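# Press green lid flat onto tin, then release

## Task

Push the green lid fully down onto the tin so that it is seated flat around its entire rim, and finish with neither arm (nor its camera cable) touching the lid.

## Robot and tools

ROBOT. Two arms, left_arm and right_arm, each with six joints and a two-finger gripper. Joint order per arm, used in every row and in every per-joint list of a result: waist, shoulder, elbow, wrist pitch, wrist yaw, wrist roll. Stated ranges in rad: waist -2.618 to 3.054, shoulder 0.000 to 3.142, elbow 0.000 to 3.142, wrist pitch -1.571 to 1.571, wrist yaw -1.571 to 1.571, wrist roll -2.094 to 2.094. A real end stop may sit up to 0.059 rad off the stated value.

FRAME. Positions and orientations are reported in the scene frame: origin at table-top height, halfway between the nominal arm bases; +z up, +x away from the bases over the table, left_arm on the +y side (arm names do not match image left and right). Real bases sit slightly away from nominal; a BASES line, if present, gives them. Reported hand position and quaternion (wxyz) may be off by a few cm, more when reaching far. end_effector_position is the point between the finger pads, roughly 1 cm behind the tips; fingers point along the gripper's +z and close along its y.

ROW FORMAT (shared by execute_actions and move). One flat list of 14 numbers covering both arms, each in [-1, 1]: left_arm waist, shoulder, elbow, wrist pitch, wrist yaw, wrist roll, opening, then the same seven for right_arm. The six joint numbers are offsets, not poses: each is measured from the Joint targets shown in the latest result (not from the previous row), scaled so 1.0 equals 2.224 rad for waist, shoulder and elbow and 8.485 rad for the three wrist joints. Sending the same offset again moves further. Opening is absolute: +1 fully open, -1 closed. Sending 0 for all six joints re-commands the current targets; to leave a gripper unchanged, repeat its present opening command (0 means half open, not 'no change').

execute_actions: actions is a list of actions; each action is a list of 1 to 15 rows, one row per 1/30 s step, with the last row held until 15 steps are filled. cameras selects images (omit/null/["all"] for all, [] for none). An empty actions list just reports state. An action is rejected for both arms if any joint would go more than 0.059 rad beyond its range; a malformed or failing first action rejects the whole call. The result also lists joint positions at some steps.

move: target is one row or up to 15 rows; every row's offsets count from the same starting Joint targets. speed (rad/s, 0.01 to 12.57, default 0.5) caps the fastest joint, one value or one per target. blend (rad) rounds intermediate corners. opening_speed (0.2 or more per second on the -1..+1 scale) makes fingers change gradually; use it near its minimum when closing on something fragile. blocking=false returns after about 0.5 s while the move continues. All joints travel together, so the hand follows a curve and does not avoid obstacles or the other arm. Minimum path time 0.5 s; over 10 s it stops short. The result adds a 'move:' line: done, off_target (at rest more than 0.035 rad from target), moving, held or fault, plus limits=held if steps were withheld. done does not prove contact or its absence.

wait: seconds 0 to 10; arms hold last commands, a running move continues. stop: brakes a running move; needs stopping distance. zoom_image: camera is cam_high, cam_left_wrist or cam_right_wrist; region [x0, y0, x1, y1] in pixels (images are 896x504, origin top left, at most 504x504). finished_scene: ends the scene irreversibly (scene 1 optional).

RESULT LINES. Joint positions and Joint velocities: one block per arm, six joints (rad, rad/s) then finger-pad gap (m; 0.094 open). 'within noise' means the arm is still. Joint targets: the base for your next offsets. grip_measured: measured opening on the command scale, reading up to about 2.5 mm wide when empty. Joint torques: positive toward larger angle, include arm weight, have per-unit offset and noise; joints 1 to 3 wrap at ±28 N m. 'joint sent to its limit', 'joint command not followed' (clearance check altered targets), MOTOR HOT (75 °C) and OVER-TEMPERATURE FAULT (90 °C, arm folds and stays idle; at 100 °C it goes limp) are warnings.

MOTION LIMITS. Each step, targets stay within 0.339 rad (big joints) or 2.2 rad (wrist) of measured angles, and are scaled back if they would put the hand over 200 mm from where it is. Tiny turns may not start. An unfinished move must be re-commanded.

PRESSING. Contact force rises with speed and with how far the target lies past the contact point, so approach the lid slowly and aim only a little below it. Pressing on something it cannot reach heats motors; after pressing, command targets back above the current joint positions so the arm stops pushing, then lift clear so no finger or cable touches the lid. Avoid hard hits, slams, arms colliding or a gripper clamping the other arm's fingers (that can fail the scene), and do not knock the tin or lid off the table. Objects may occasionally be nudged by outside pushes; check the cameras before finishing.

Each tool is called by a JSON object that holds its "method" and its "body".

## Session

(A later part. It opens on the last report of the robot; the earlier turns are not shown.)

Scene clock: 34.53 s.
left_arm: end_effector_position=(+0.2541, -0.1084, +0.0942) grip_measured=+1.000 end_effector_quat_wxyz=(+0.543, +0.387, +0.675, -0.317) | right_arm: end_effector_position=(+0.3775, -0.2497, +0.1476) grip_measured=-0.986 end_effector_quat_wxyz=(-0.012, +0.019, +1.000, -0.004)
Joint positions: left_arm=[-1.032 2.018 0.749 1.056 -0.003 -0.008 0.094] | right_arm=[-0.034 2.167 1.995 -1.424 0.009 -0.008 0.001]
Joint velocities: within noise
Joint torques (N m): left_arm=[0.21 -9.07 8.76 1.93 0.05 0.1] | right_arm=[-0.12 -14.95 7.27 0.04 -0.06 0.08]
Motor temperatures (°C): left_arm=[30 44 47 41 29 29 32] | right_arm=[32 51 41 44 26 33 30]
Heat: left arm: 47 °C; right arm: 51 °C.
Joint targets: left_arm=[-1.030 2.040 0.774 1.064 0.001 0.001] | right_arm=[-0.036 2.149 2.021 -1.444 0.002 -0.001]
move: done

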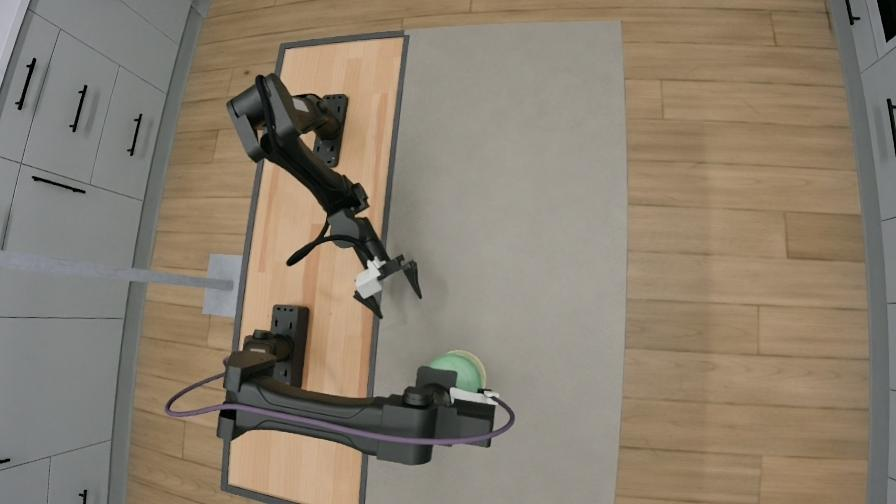

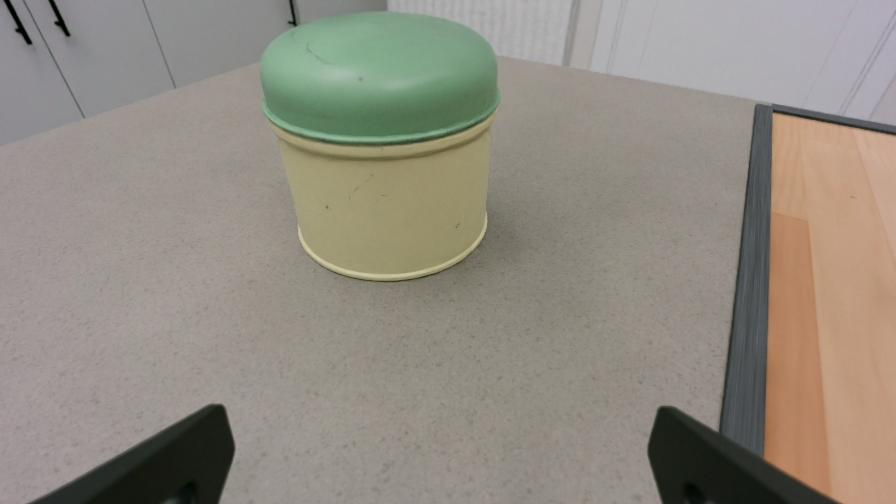

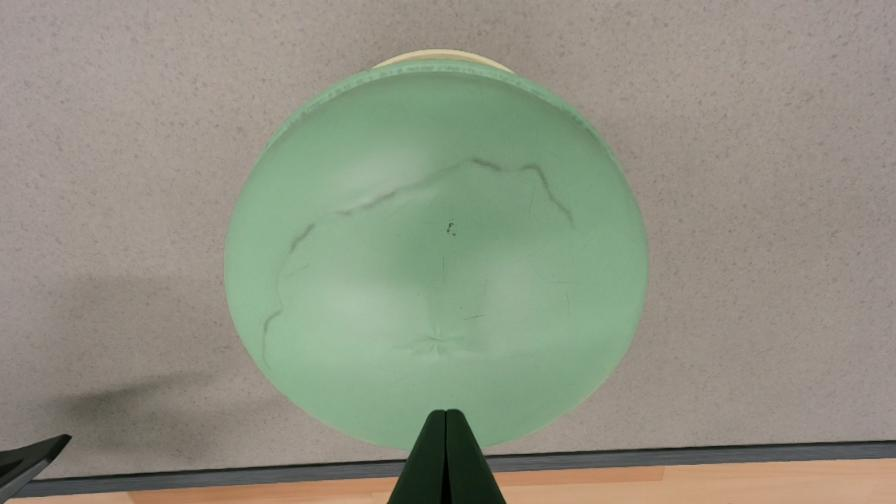

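{"method": "move", "body": {"target": [[0,0,0,0,0,0,1,0,-0.3817,-0.3242,0.0641,0,0,-1],[0,0,0,0,0,0,1,0,-0.5094,-0.7923,0.2173,0,0,-1]], "speed": 1.2, "blend": 0.2}}

{"method": "zoom_image", "body": {"camera": "cam_left_wrist", "region": [250, 0, 520, 200]}}

Scene clock: 39.33 s.
left_arm: end_effector_position=(+0.2541, -0.1084, +0.0943) grip_measured=+1.000 end_effector_quat_wxyz=(+0.543, +0.387, +0.675, -0.317) | right_arm: end_effector_position=(+0.2967, -0.2456, +0.1655) grip_measured=-0.986 end_effector_quat_wxyz=(+0.556, +0.018, +0.831, -0.018)
Joint positions: left_arm=[-1.032 2.018 0.749 1.056 -0.003 -0.008 0.094] | right_arm=[-0.034 1.033 0.266 0.376 0.007 -0.008 0.001]
Joint velocities: within noise
Joint torques (N m): left_arm=[0.2 -9.09 8.75 1.93 0.06 0.09] | right_arm=[-0.14 -3.9 5.31 2.33 -0.05 0.06]
Motor temperatures (°C): left_arm=[29 45 47 42 29 28 32] | right_arm=[32 52 41 43 26 33 30]
Heat: left arm: 47 °C; right arm: 52 °C.
Joint targets: left_arm=[-1.030 2.040 0.774 1.064 0.001 0.001] | right_arm=[-0.036 1.016 0.259 0.400 0.002 -0.001]
move: done

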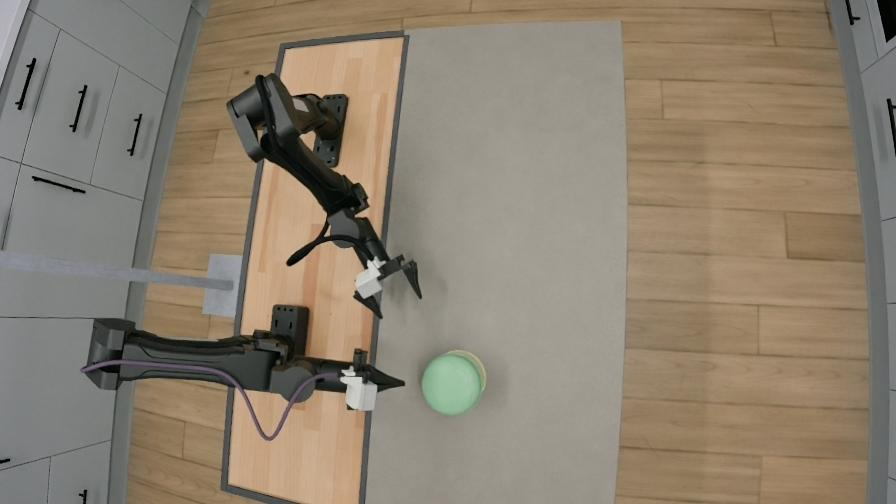

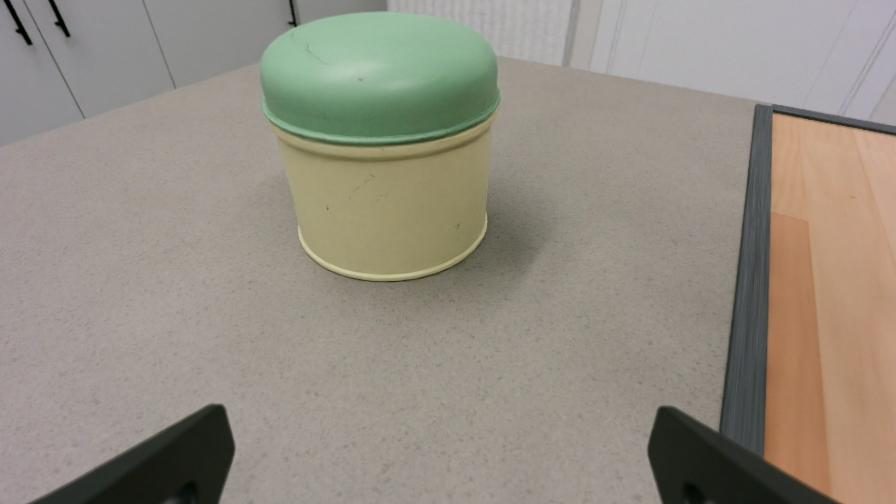

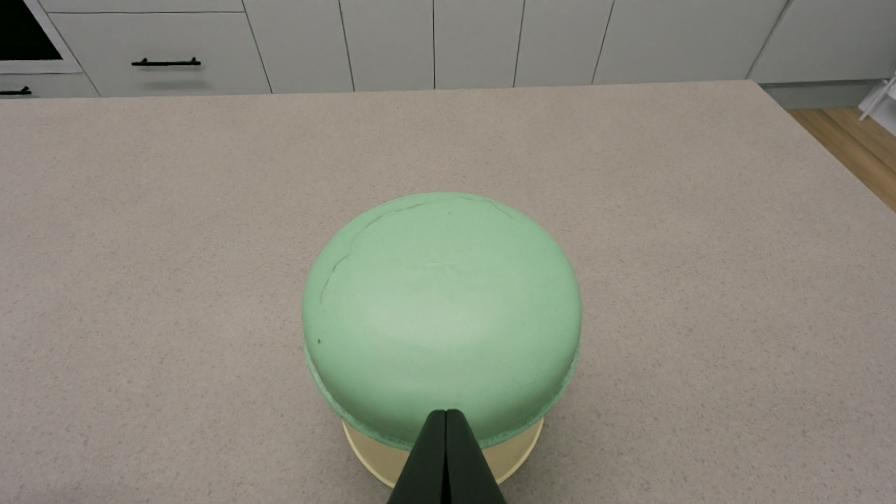

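Scaled by 1.867.

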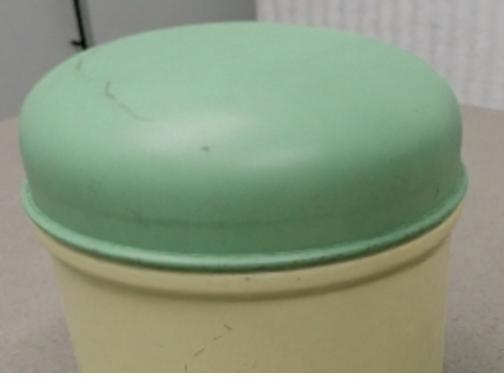

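{"method": "zoom_image", "body": {"camera": "cam_right_wrist", "region": [290, 300, 600, 500]}}

Scaled by 1.626.

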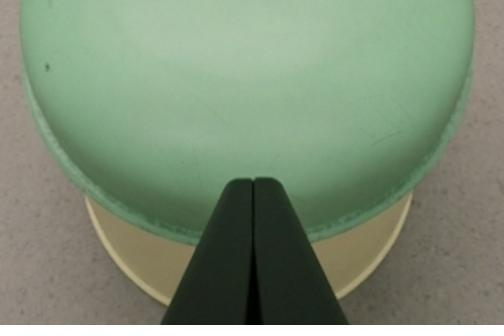

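{"method": "move", "body": {"target": [0,0.0535,0.104,0.0047,0,0,1,0,0,0,0,0,0,-1], "speed": 0.5, "cameras": ["cam_left_wrist"]}}

{"method": "zoom_image", "body": {"camera": "cam_left_wrist", "region": [200, 100, 380, 240]}}

{"method": "zoom_image", "body": {"camera": "cam_left_wrist", "region": [350, 100, 530, 240]}}

Scene clock: 43.97 s.
left_arm: end_effector_position=(+0.2822, -0.1576, +0.1402) grip_measured=+1.000 end_effector_quat_wxyz=(+0.597, +0.360, +0.627, -0.348) | right_arm: end_effector_position=(+0.2967, -0.2455, +0.1657) grip_measured=-0.986 end_effector_quat_wxyz=(+0.556, +0.018, +0.830, -0.018)
Joint positions: left_arm=[-1.032 2.125 0.984 1.096 -0.003 -0.007 0.094] | right_arm=[-0.034 1.033 0.266 0.376 0.007 -0.008 0.001]
Joint velocities: within noise
Joint torques (N m): left_arm=[0.18 -9.83 9.11 1.94 0.06 0.1] | right_arm=[-0.01 -3.78 5.29 2.3 -0.03 0.06]
Motor temperatures (°C): left_arm=[29 46 48 43 29 28 32] | right_arm=[32 51 41 44 26 33 30]
Heat: left arm: 48 °C; right arm: 51 °C.
Joint targets: left_arm=[-1.030 2.159 1.006 1.104 0.001 0.001] | right_arm=[-0.036 1.016 0.259 0.400 0.001 -0.001]
move: done
Images, in order (width x height): cam_left_wrist 896x504.

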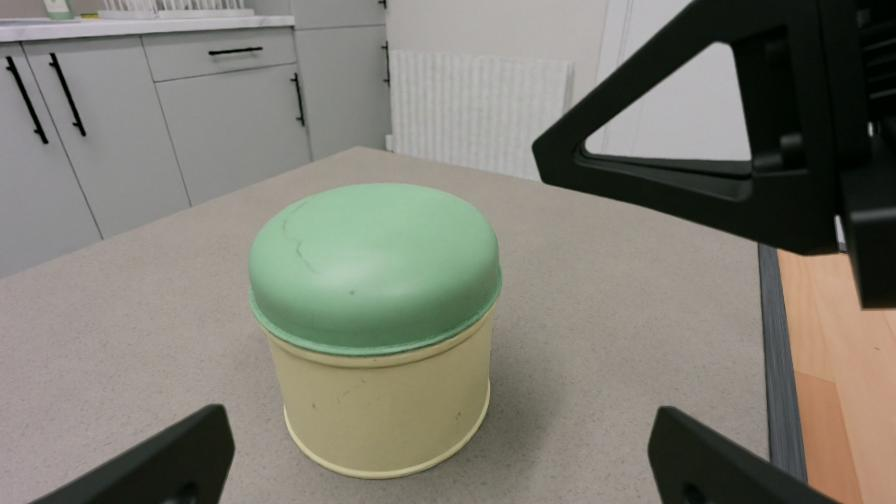

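Scaled by 2.800.

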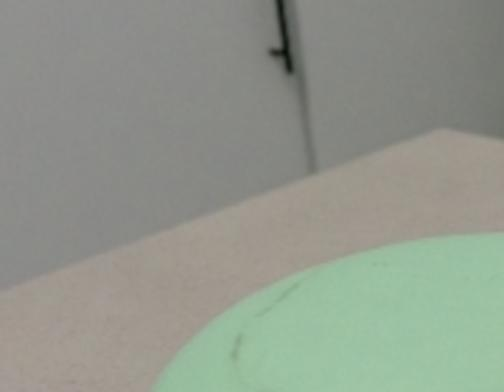

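Scaled by 2.800.

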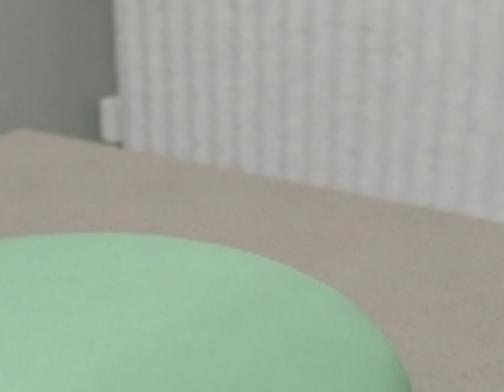

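{"method": "zoom_image", "body": {"camera": "cam_left_wrist", "region": [240, 260, 380, 380]}}

{"method": "zoom_image", "body": {"camera": "cam_left_wrist", "region": [370, 260, 510, 380]}}

Scaled by 3.600.

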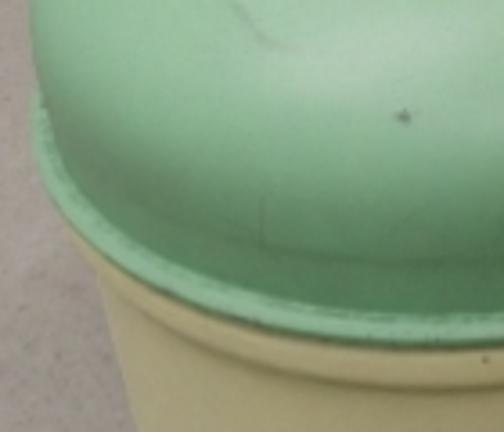

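Scaled by 3.600.

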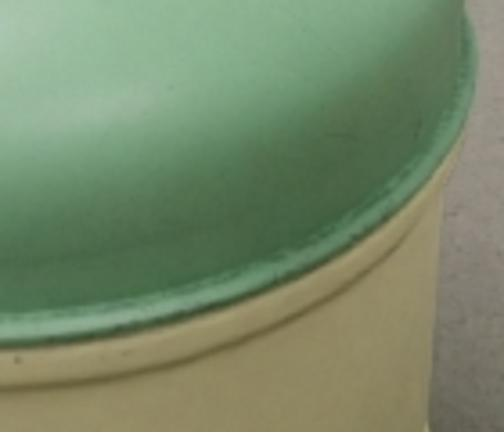

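{"method": "move", "body": {"target": [[0,0,0,0,0,0,1,-0.03,0.128,0.468,-0.153,0,0,-1],[0,0,0,0,0,0,1,-0.03,0.5207,0.8062,-0.2037,0,0,-1],[0,0,0,0,0,0,1,-0.03,0.5306,0.6601,-0.1628,0,0,-1]], "speed": [1.2,1.2,0.25], "blend": [0.2,0,0]}}

{"method": "zoom_image", "body": {"camera": "cam_left_wrist", "region": [230, 120, 530, 400]}}

Scene clock: 49.97 s.
left_arm: end_effector_position=(+0.2822, -0.1576, +0.1402) grip_measured=+1.000 end_effector_quat_wxyz=(+0.597, +0.360, +0.627, -0.348) | right_arm: end_effector_position=(+0.4169, -0.2799, +0.1233) grip_measured=-0.986 end_effector_quat_wxyz=(+0.100, +0.051, +0.994, -0.009)
Joint positions: left_arm=[-1.032 2.125 0.984 1.096 -0.003 -0.007 0.094] | right_arm=[-0.098 2.105 1.784 -1.048 0.005 -0.008 0.001]
Joint velocities: within noise
Joint torques (N m): left_arm=[0.21 -9.84 9.1 1.95 0.06 0.09] | right_arm=[-0.32 -4.75 1.44 1.51 -0.02 0.05]
Motor temperatures (°C): left_arm=[29 47 49 43 29 28 32] | right_arm=[32 51 41 44 26 33 30]
Heat: left arm: 49 °C; right arm: 51 °C.
Joint targets: left_arm=[-1.030 2.159 1.006 1.104 0.001 0.001] | right_arm=[-0.103 2.196 1.727 -0.981 0.002 -0.001]
move: off_target (right_arm); right_arm: the shoulder is farthest, 0.091 rad from its target

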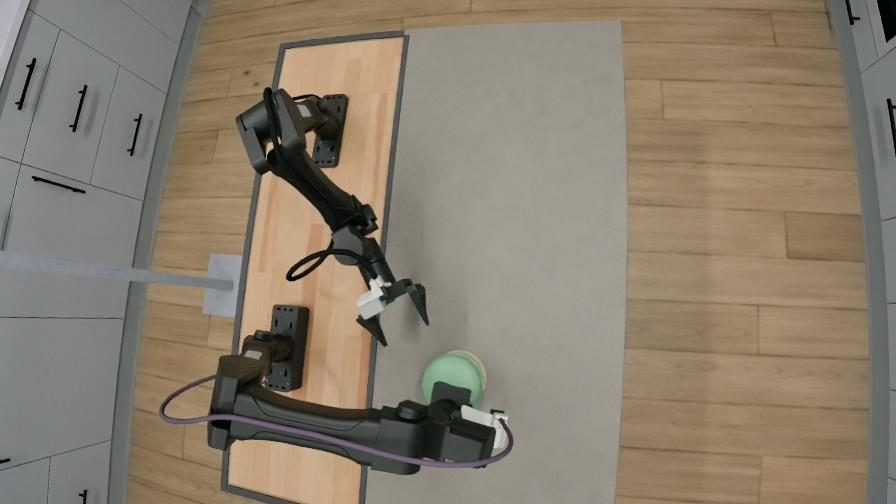

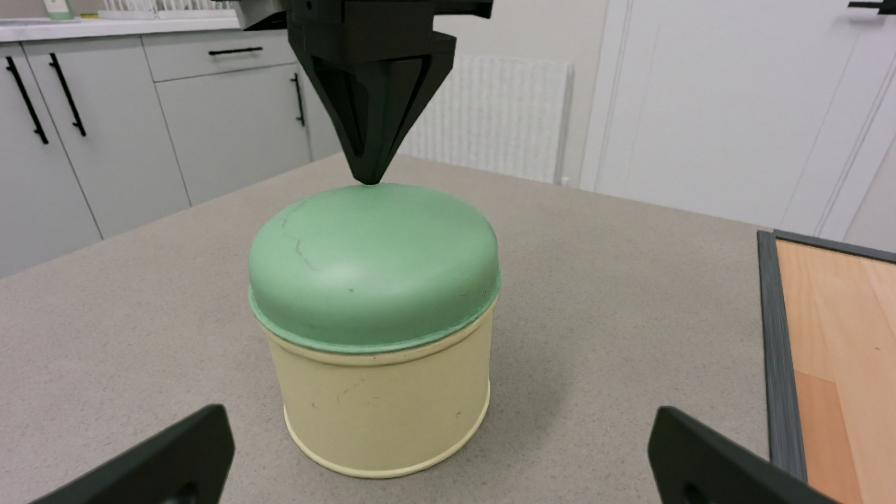

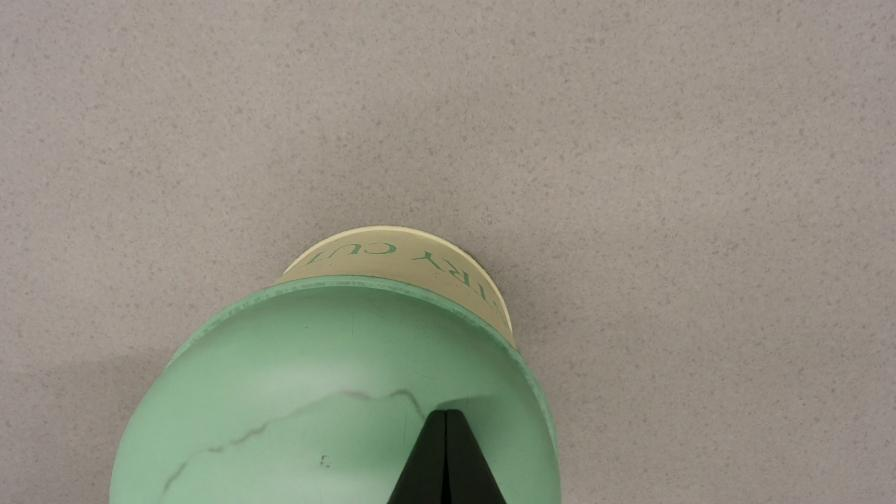

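Scaled by 1.680.

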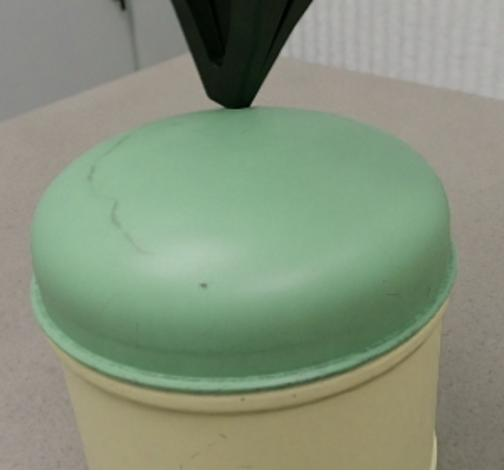

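{"method": "zoom_image", "body": {"camera": "cam_left_wrist", "region": [240, 260, 380, 380]}}

{"method": "zoom_image", "body": {"camera": "cam_left_wrist", "region": [370, 260, 510, 380]}}

Scaled by 3.600.

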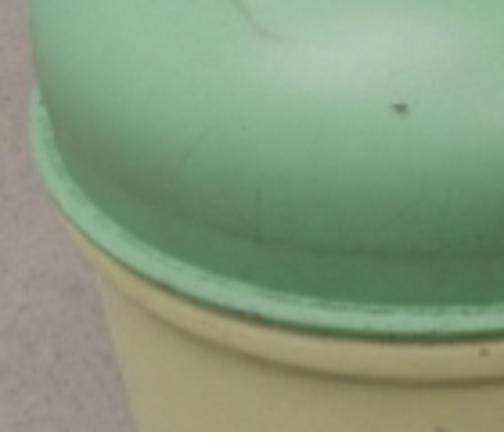

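Scaled by 3.600.

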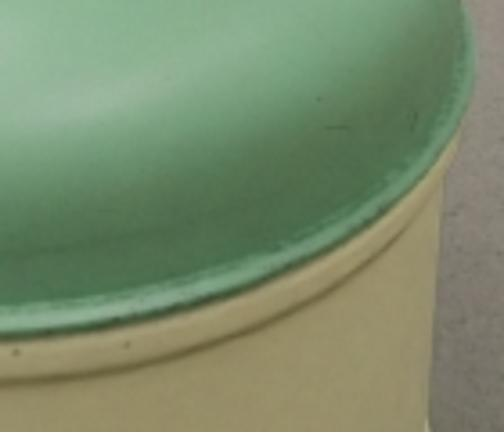

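{"method": "move", "body": {"target": [0,0,0,0,0,0,1,0,0.04,-0.01,0.0107,0,0,-1], "speed": 0.25}}

{"method": "zoom_image", "body": {"camera": "cam_left_wrist", "region": [240, 260, 380, 380]}}

{"method": "zoom_image", "body": {"camera": "cam_left_wrist", "region": [370, 260, 510, 380]}}

Scene clock: 52.90 s.
left_arm: end_effector_position=(+0.2822, -0.1576, +0.1402) grip_measured=+1.000 end_effector_quat_wxyz=(+0.597, +0.360, +0.627, -0.348) | right_arm: end_effector_position=(+0.4177, -0.2816, +0.0325) grip_measured=-0.986 end_effector_quat_wxyz=(+0.052, +0.057, +0.997, -0.001)
Joint positions: left_arm=[-1.032 2.125 0.984 1.096 -0.003 -0.007 0.094] | right_arm=[-0.106 2.28 1.713 -0.901 -0.005 -0.003 0.001]
Joint velocities: within noise
Joint torques (N m): left_arm=[0.2 -9.83 9.1 1.95 0.05 0.09] | right_arm=[0.28 -13.96 4.81 0.65 0.06 -0.03]
Motor temperatures (°C): left_arm=[29 48 49 43 29 28 32] | right_arm=[32 51 41 44 26 33 30]
Heat: left arm: 49 °C; right arm: 51 °C.
Joint targets: left_arm=[-1.030 2.159 1.006 1.104 0.001 0.001] | right_arm=[-0.102 2.285 1.705 -0.890 0.002 -0.001]
move: done

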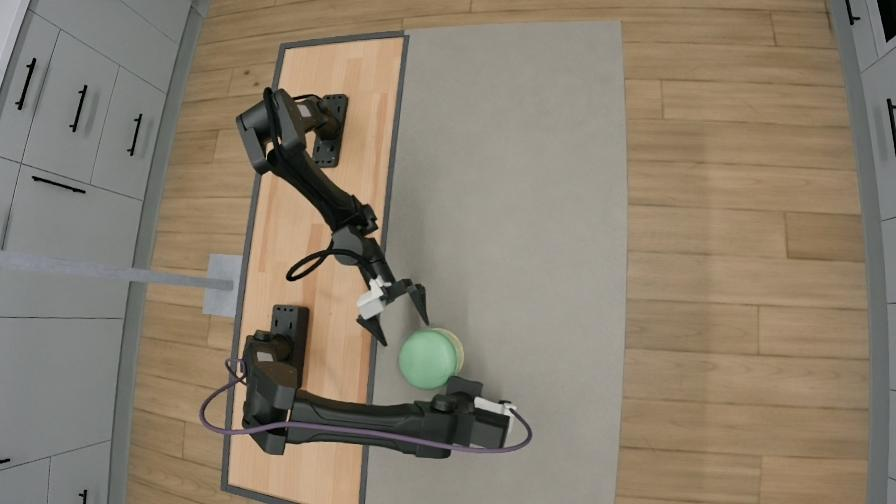

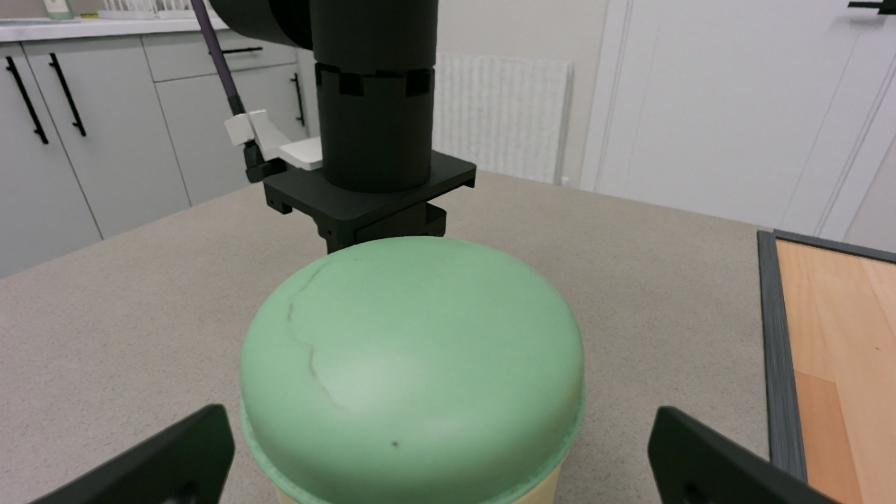

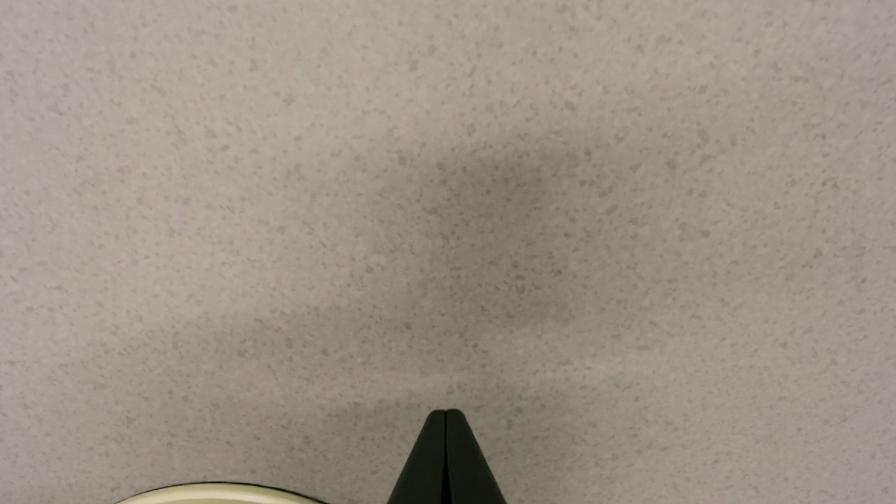

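Scaled by 3.600.

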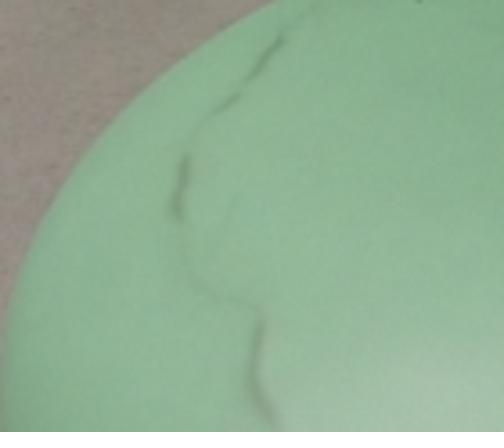

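Scaled by 3.600.

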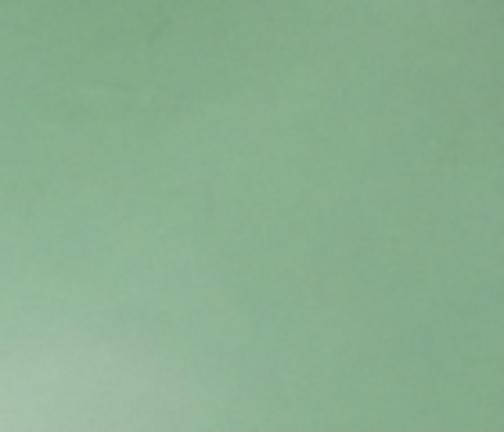

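{"method": "move", "body": {"target": [[-0.005,-0.1,-0.06,-0.03,0,0,1,0,0,0.1776,0,0,0,-1],[-0.02,-0.3705,-0.218,-0.0872,0,0,1,0,-0.173,0.1776,-0.06,0,0,-1]], "speed": 0.8}}

Scene clock: 57.13 s.
left_arm: end_effector_position=(+0.1877, -0.0217, +0.1377) grip_measured=+1.000 end_effector_quat_wxyz=(+0.456, +0.435, +0.726, -0.277) | right_arm: end_effector_position=(+0.3883, -0.2782, +0.2720) grip_measured=-0.986 end_effector_quat_wxyz=(+0.171, +0.056, +0.984, -0.008)
Joint positions: left_arm=[-1.069 1.355 0.539 0.37 -0.003 -0.007 0.094] | right_arm=[-0.106 1.92 2.077 -1.383 -0.005 -0.003 0.001]
Joint velocities: within noise
Joint torques (N m): left_arm=[-0.42 -7.73 6.76 1.72 0.06 0.09] | right_arm=[0.29 -12.89 7.09 0.81 0.07 0]
Motor temperatures (°C): left_arm=[29 49 49 43 29 28 32] | right_arm=[32 53 41 43 26 33 30]
Heat: left arm: 49 °C; right arm: 53 °C.
Joint targets: left_arm=[-1.074 1.335 0.521 0.364 0.001 0.001] | right_arm=[-0.102 1.900 2.100 -1.400 0.002 -0.001]
move: done

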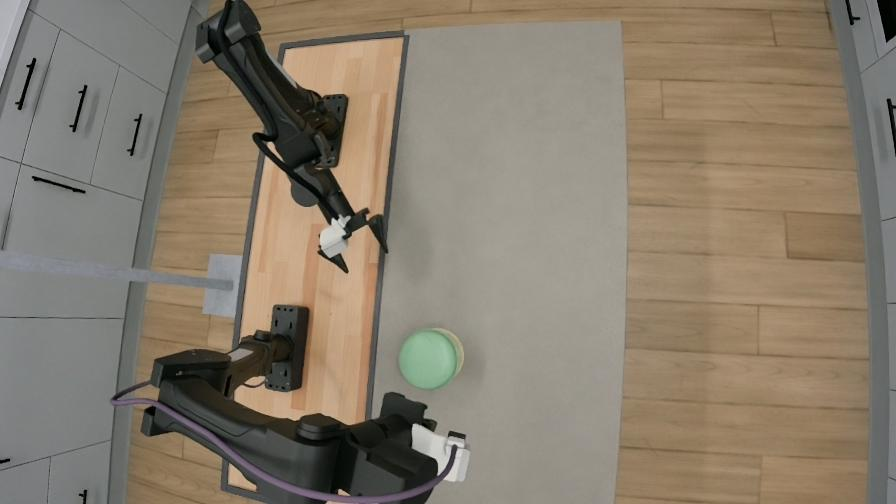

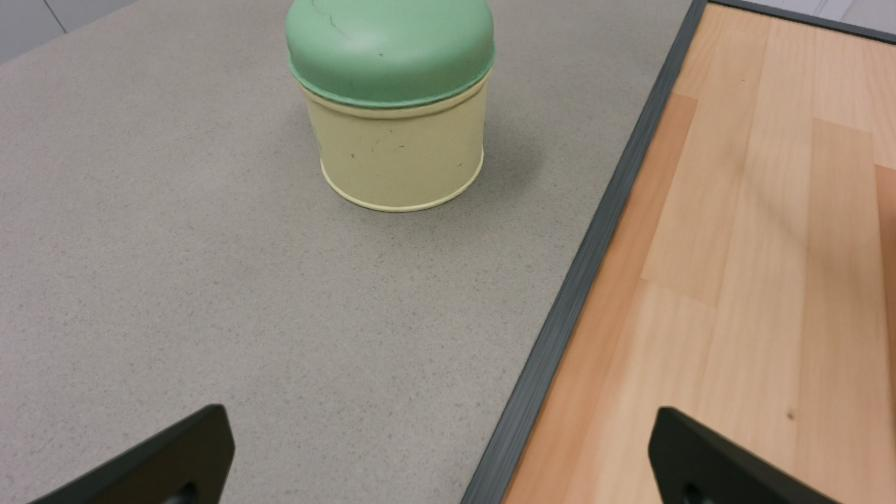

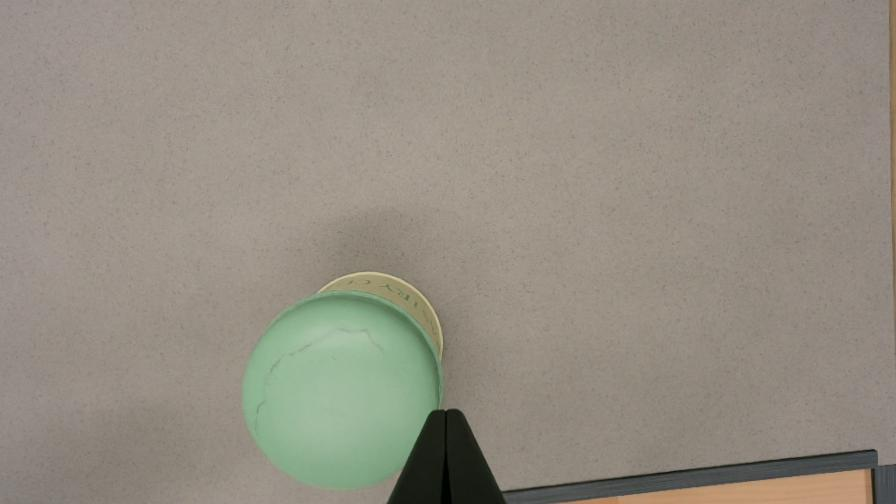

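{"method": "zoom_image", "body": {"camera": "cam_left_wrist", "region": [280, 40, 400, 130]}}

{"method": "zoom_image", "body": {"camera": "cam_left_wrist", "region": [385, 40, 505, 130]}}

{"method": "zoom_image", "body": {"camera": "cam_right_wrist", "region": [300, 260, 460, 380]}}

Scaled by 4.200.

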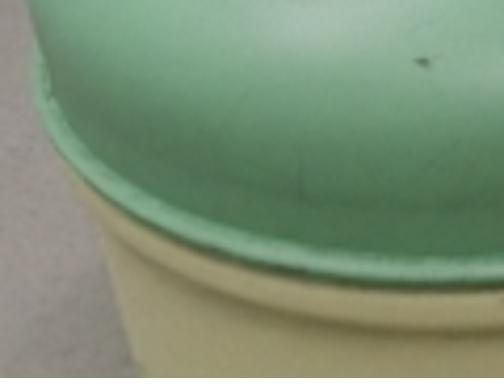

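Scaled by 4.200.

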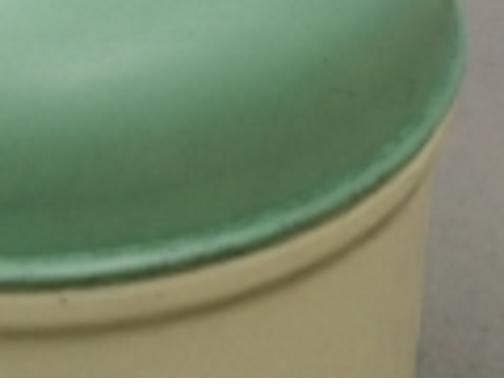

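Scaled by 3.150.

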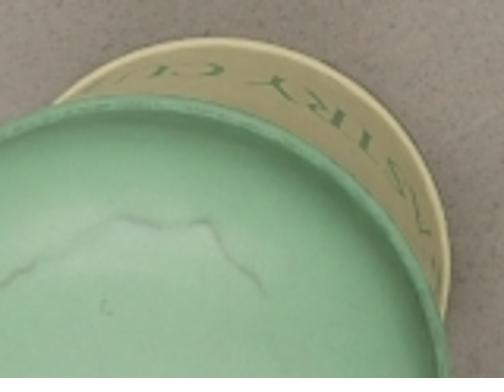

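{"method": "move", "body": {"target": [0,0,0,0,0,0,1,0.0778,0.0535,-0.125,0.003,0,0,-1], "speed": 0.8, "cameras": ["cam_right_wrist","cam_left_wrist"]}}

Scene clock: 61.90 s.
left_arm: end_effector_position=(+0.1876, -0.0216, +0.1376) grip_measured=+1.000 end_effector_quat_wxyz=(+0.455, +0.435, +0.726, -0.277) | right_arm: end_effector_position=(+0.3482, -0.2038, +0.1533) grip_measured=-0.986 end_effector_quat_wxyz=(-0.012, -0.034, +0.999, +0.000)
Joint positions: left_arm=[-1.069 1.355 0.539 0.369 -0.002 -0.007 0.094] | right_arm=[0.077 2.038 1.821 -1.378 -0.001 -0.003 0.001]
Joint velocities: within noise
Joint torques (N m): left_arm=[-0.43 -7.75 6.78 1.72 0.05 0.09] | right_arm=[-0.59 -13.93 5.22 0.33 0.01 0.01]
Motor temperatures (°C): left_arm=[29 48 48 42 29 28 31] | right_arm=[32 55 41 43 26 33 30]
Heat: left arm: 48 °C; right arm: 55 °C.
Joint targets: left_arm=[-1.074 1.335 0.521 0.364 0.002 0.001] | right_arm=[0.071 2.019 1.822 -1.374 0.002 -0.001]
move: done
Images, in order (width x height): cam_left_wrist 896x504, cam_right_wrist 896x504.

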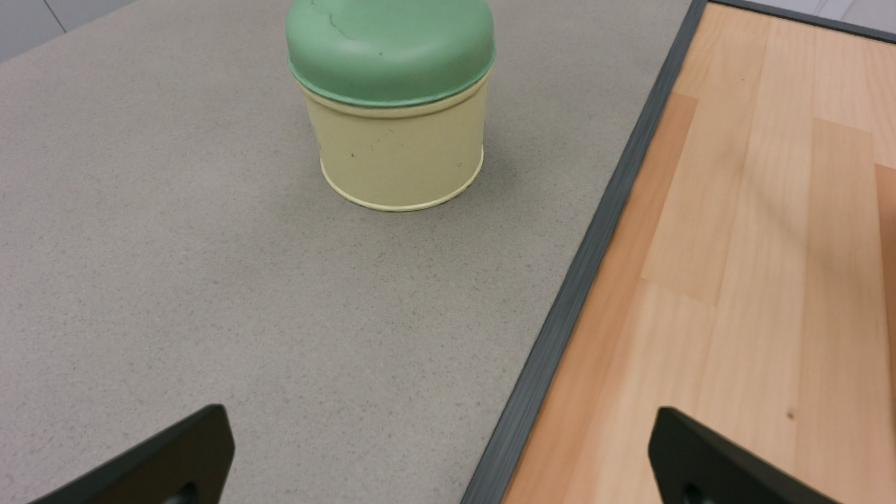

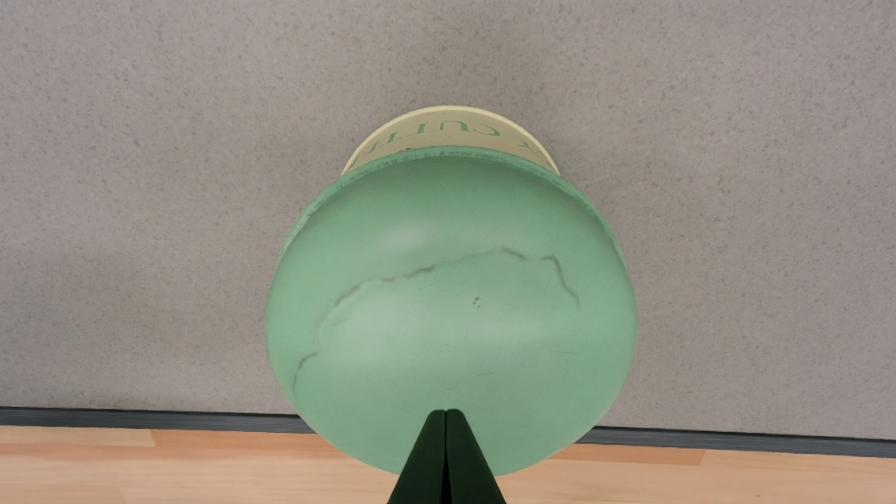

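{"method": "move", "body": {"target": [[0,0,0,0,0,0,1,0,0.0025,-0.0679,0.0184,0,0,-1],[0,0,0,0,0,0,1,0,0.060,-0.111,0.0184,0,0,-1]], "speed": 0.25}}

{"method": "zoom_image", "body": {"camera": "cam_left_wrist", "region": [280, 40, 400, 130]}}

{"method": "zoom_image", "body": {"camera": "cam_left_wrist", "region": [385, 40, 505, 130]}}

Scene clock: 65.40 s.
left_arm: end_effector_position=(+0.1876, -0.0216, +0.1376) grip_measured=+1.000 end_effector_quat_wxyz=(+0.455, +0.435, +0.726, -0.277) | right_arm: end_effector_position=(+0.3426, -0.2042, +0.1204) grip_measured=-0.986 end_effector_quat_wxyz=(-0.011, -0.034, +0.999, +0.000)
Joint positions: left_arm=[-1.069 1.355 0.539 0.369 -0.002 -0.007 0.094] | right_arm=[0.077 2.019 1.663 -1.237 -0.001 -0.003 0.001]
Joint velocities: within noise
Joint torques (N m): left_arm=[-0.43 -7.72 6.76 1.72 0.05 0.1] | right_arm=[-0.54 0.53 -1.39 0.52 0.05 0]
Motor temperatures (°C): left_arm=[29 47 48 42 29 28 31] | right_arm=[32 55 41 42 26 33 30]
Heat: left arm: 48 °C; right arm: 55 °C.
Joint targets: left_arm=[-1.074 1.335 0.521 0.364 0.002 0.001] | right_arm=[0.071 2.153 1.575 -1.218 0.002 -0.001]
move: off_target (right_arm); right_arm: the shoulder is farthest, 0.133 rad from its target

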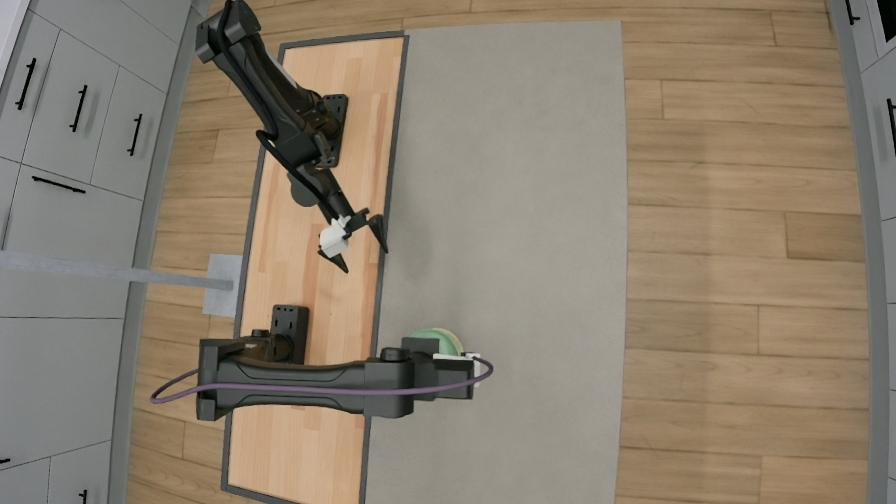

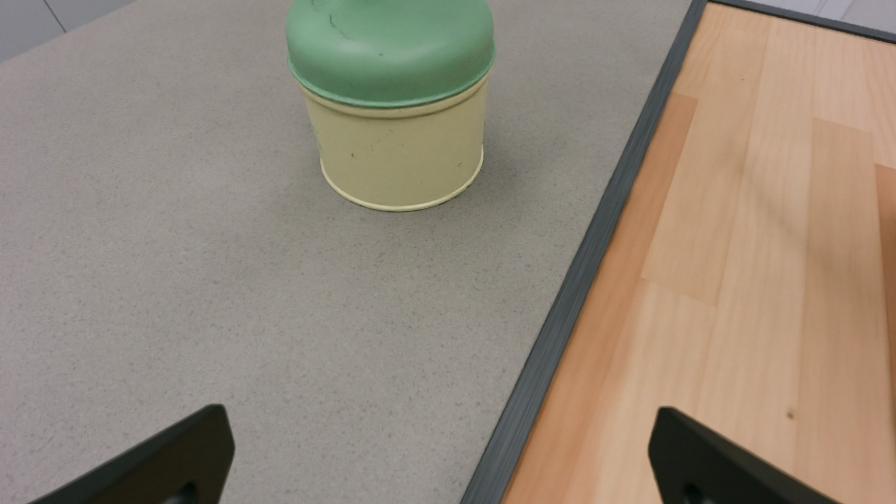

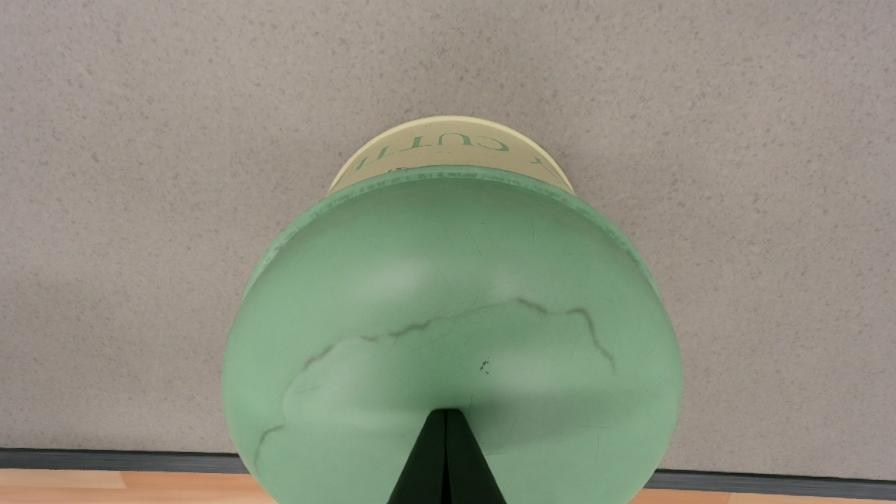

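Scaled by 4.200.

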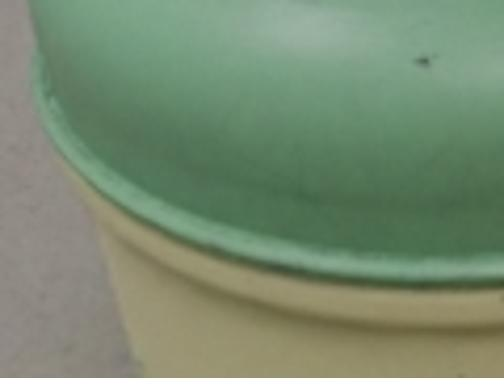

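Scaled by 4.200.

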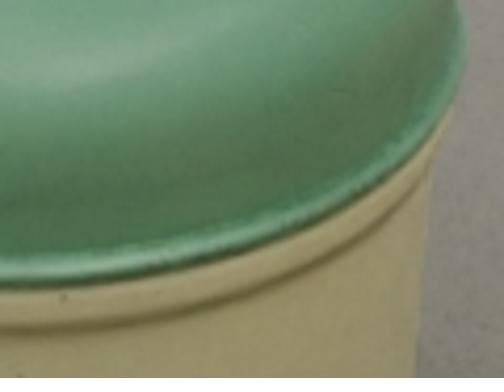

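{"method": "move", "body": {"target": [0,0,0,0,0,0,1,0,0.055,-0.035,0,0,0,-1], "speed": 0.25}}

{"method": "zoom_image", "body": {"camera": "cam_left_wrist", "region": [280, 40, 400, 130]}}

{"method": "zoom_image", "body": {"camera": "cam_left_wrist", "region": [385, 40, 505, 130]}}

Scene clock: 66.93 s.
left_arm: end_effector_position=(+0.1876, -0.0216, +0.1376) grip_measured=+1.000 end_effector_quat_wxyz=(+0.455, +0.435, +0.726, -0.277) | right_arm: end_effector_position=(+0.3418, -0.2042, +0.1181) grip_measured=-0.986 end_effector_quat_wxyz=(-0.015, -0.034, +0.999, +0.000)
Joint positions: left_arm=[-1.069 1.355 0.539 0.369 -0.002 -0.007 0.094] | right_arm=[0.077 2.023 1.659 -1.236 -0.001 -0.003 0.001]
Joint velocities: within noise
Joint torques (N m): left_arm=[-0.42 -7.73 6.76 1.72 0.05 0.1] | right_arm=[-0.35 12.71 -7.36 0.49 0.02 0.01]
Motor temperatures (°C): left_arm=[29 47 48 42 29 28 31] | right_arm=[32 55 41 42 26 33 30]
Heat: left arm: 48 °C; right arm: 55 °C.
Joint targets: left_arm=[-1.074 1.335 0.521 0.364 0.002 0.001] | right_arm=[0.071 2.275 1.497 -1.218 0.002 -0.001]
move: off_target (right_arm); right_arm: the shoulder is farthest, 0.252 rad from its target

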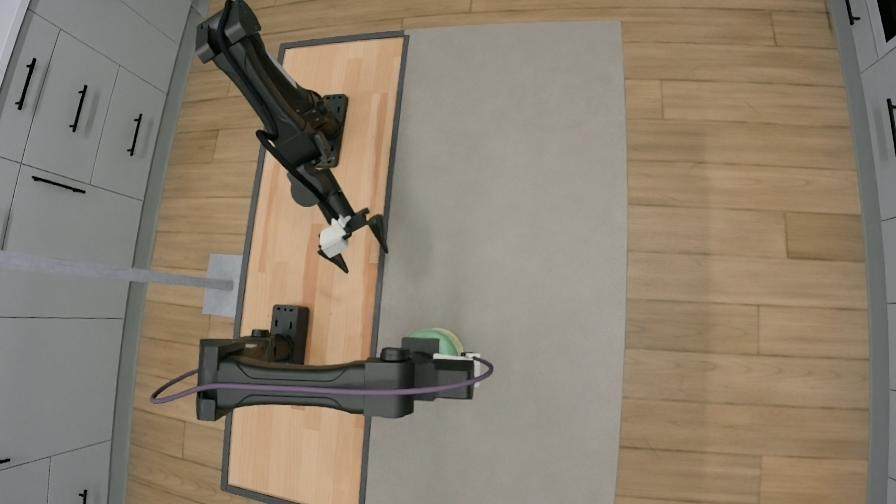

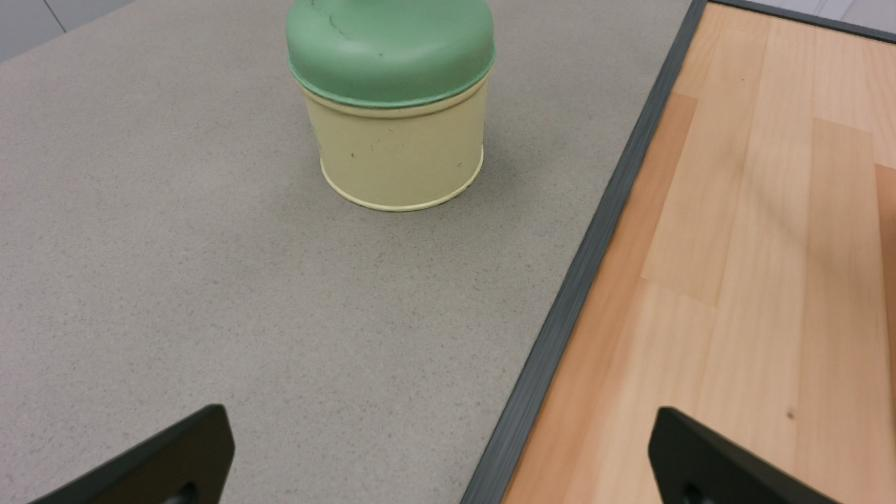

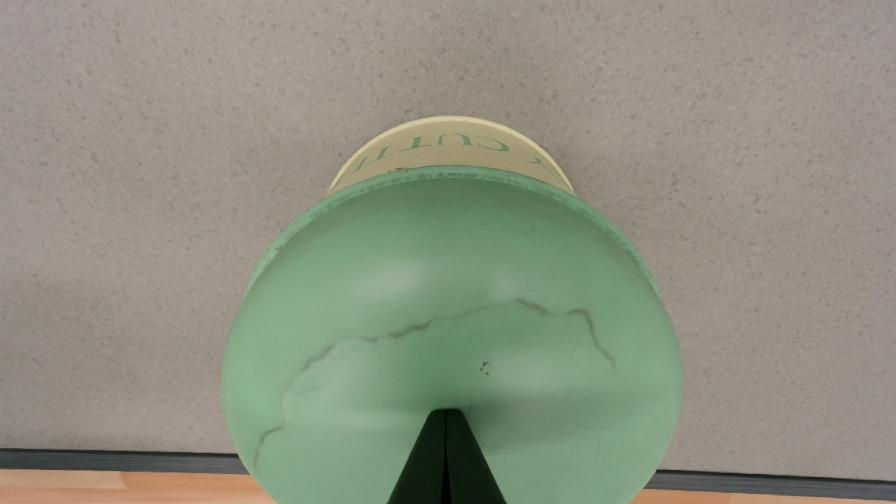

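Scaled by 4.200.

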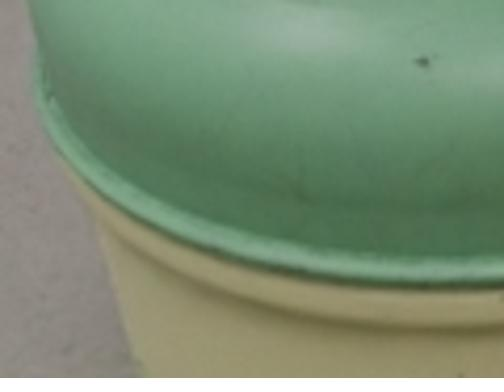

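Scaled by 4.200.

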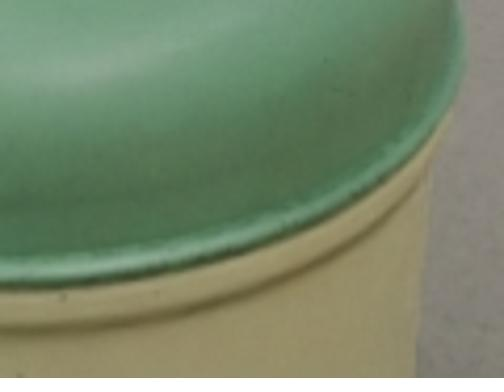

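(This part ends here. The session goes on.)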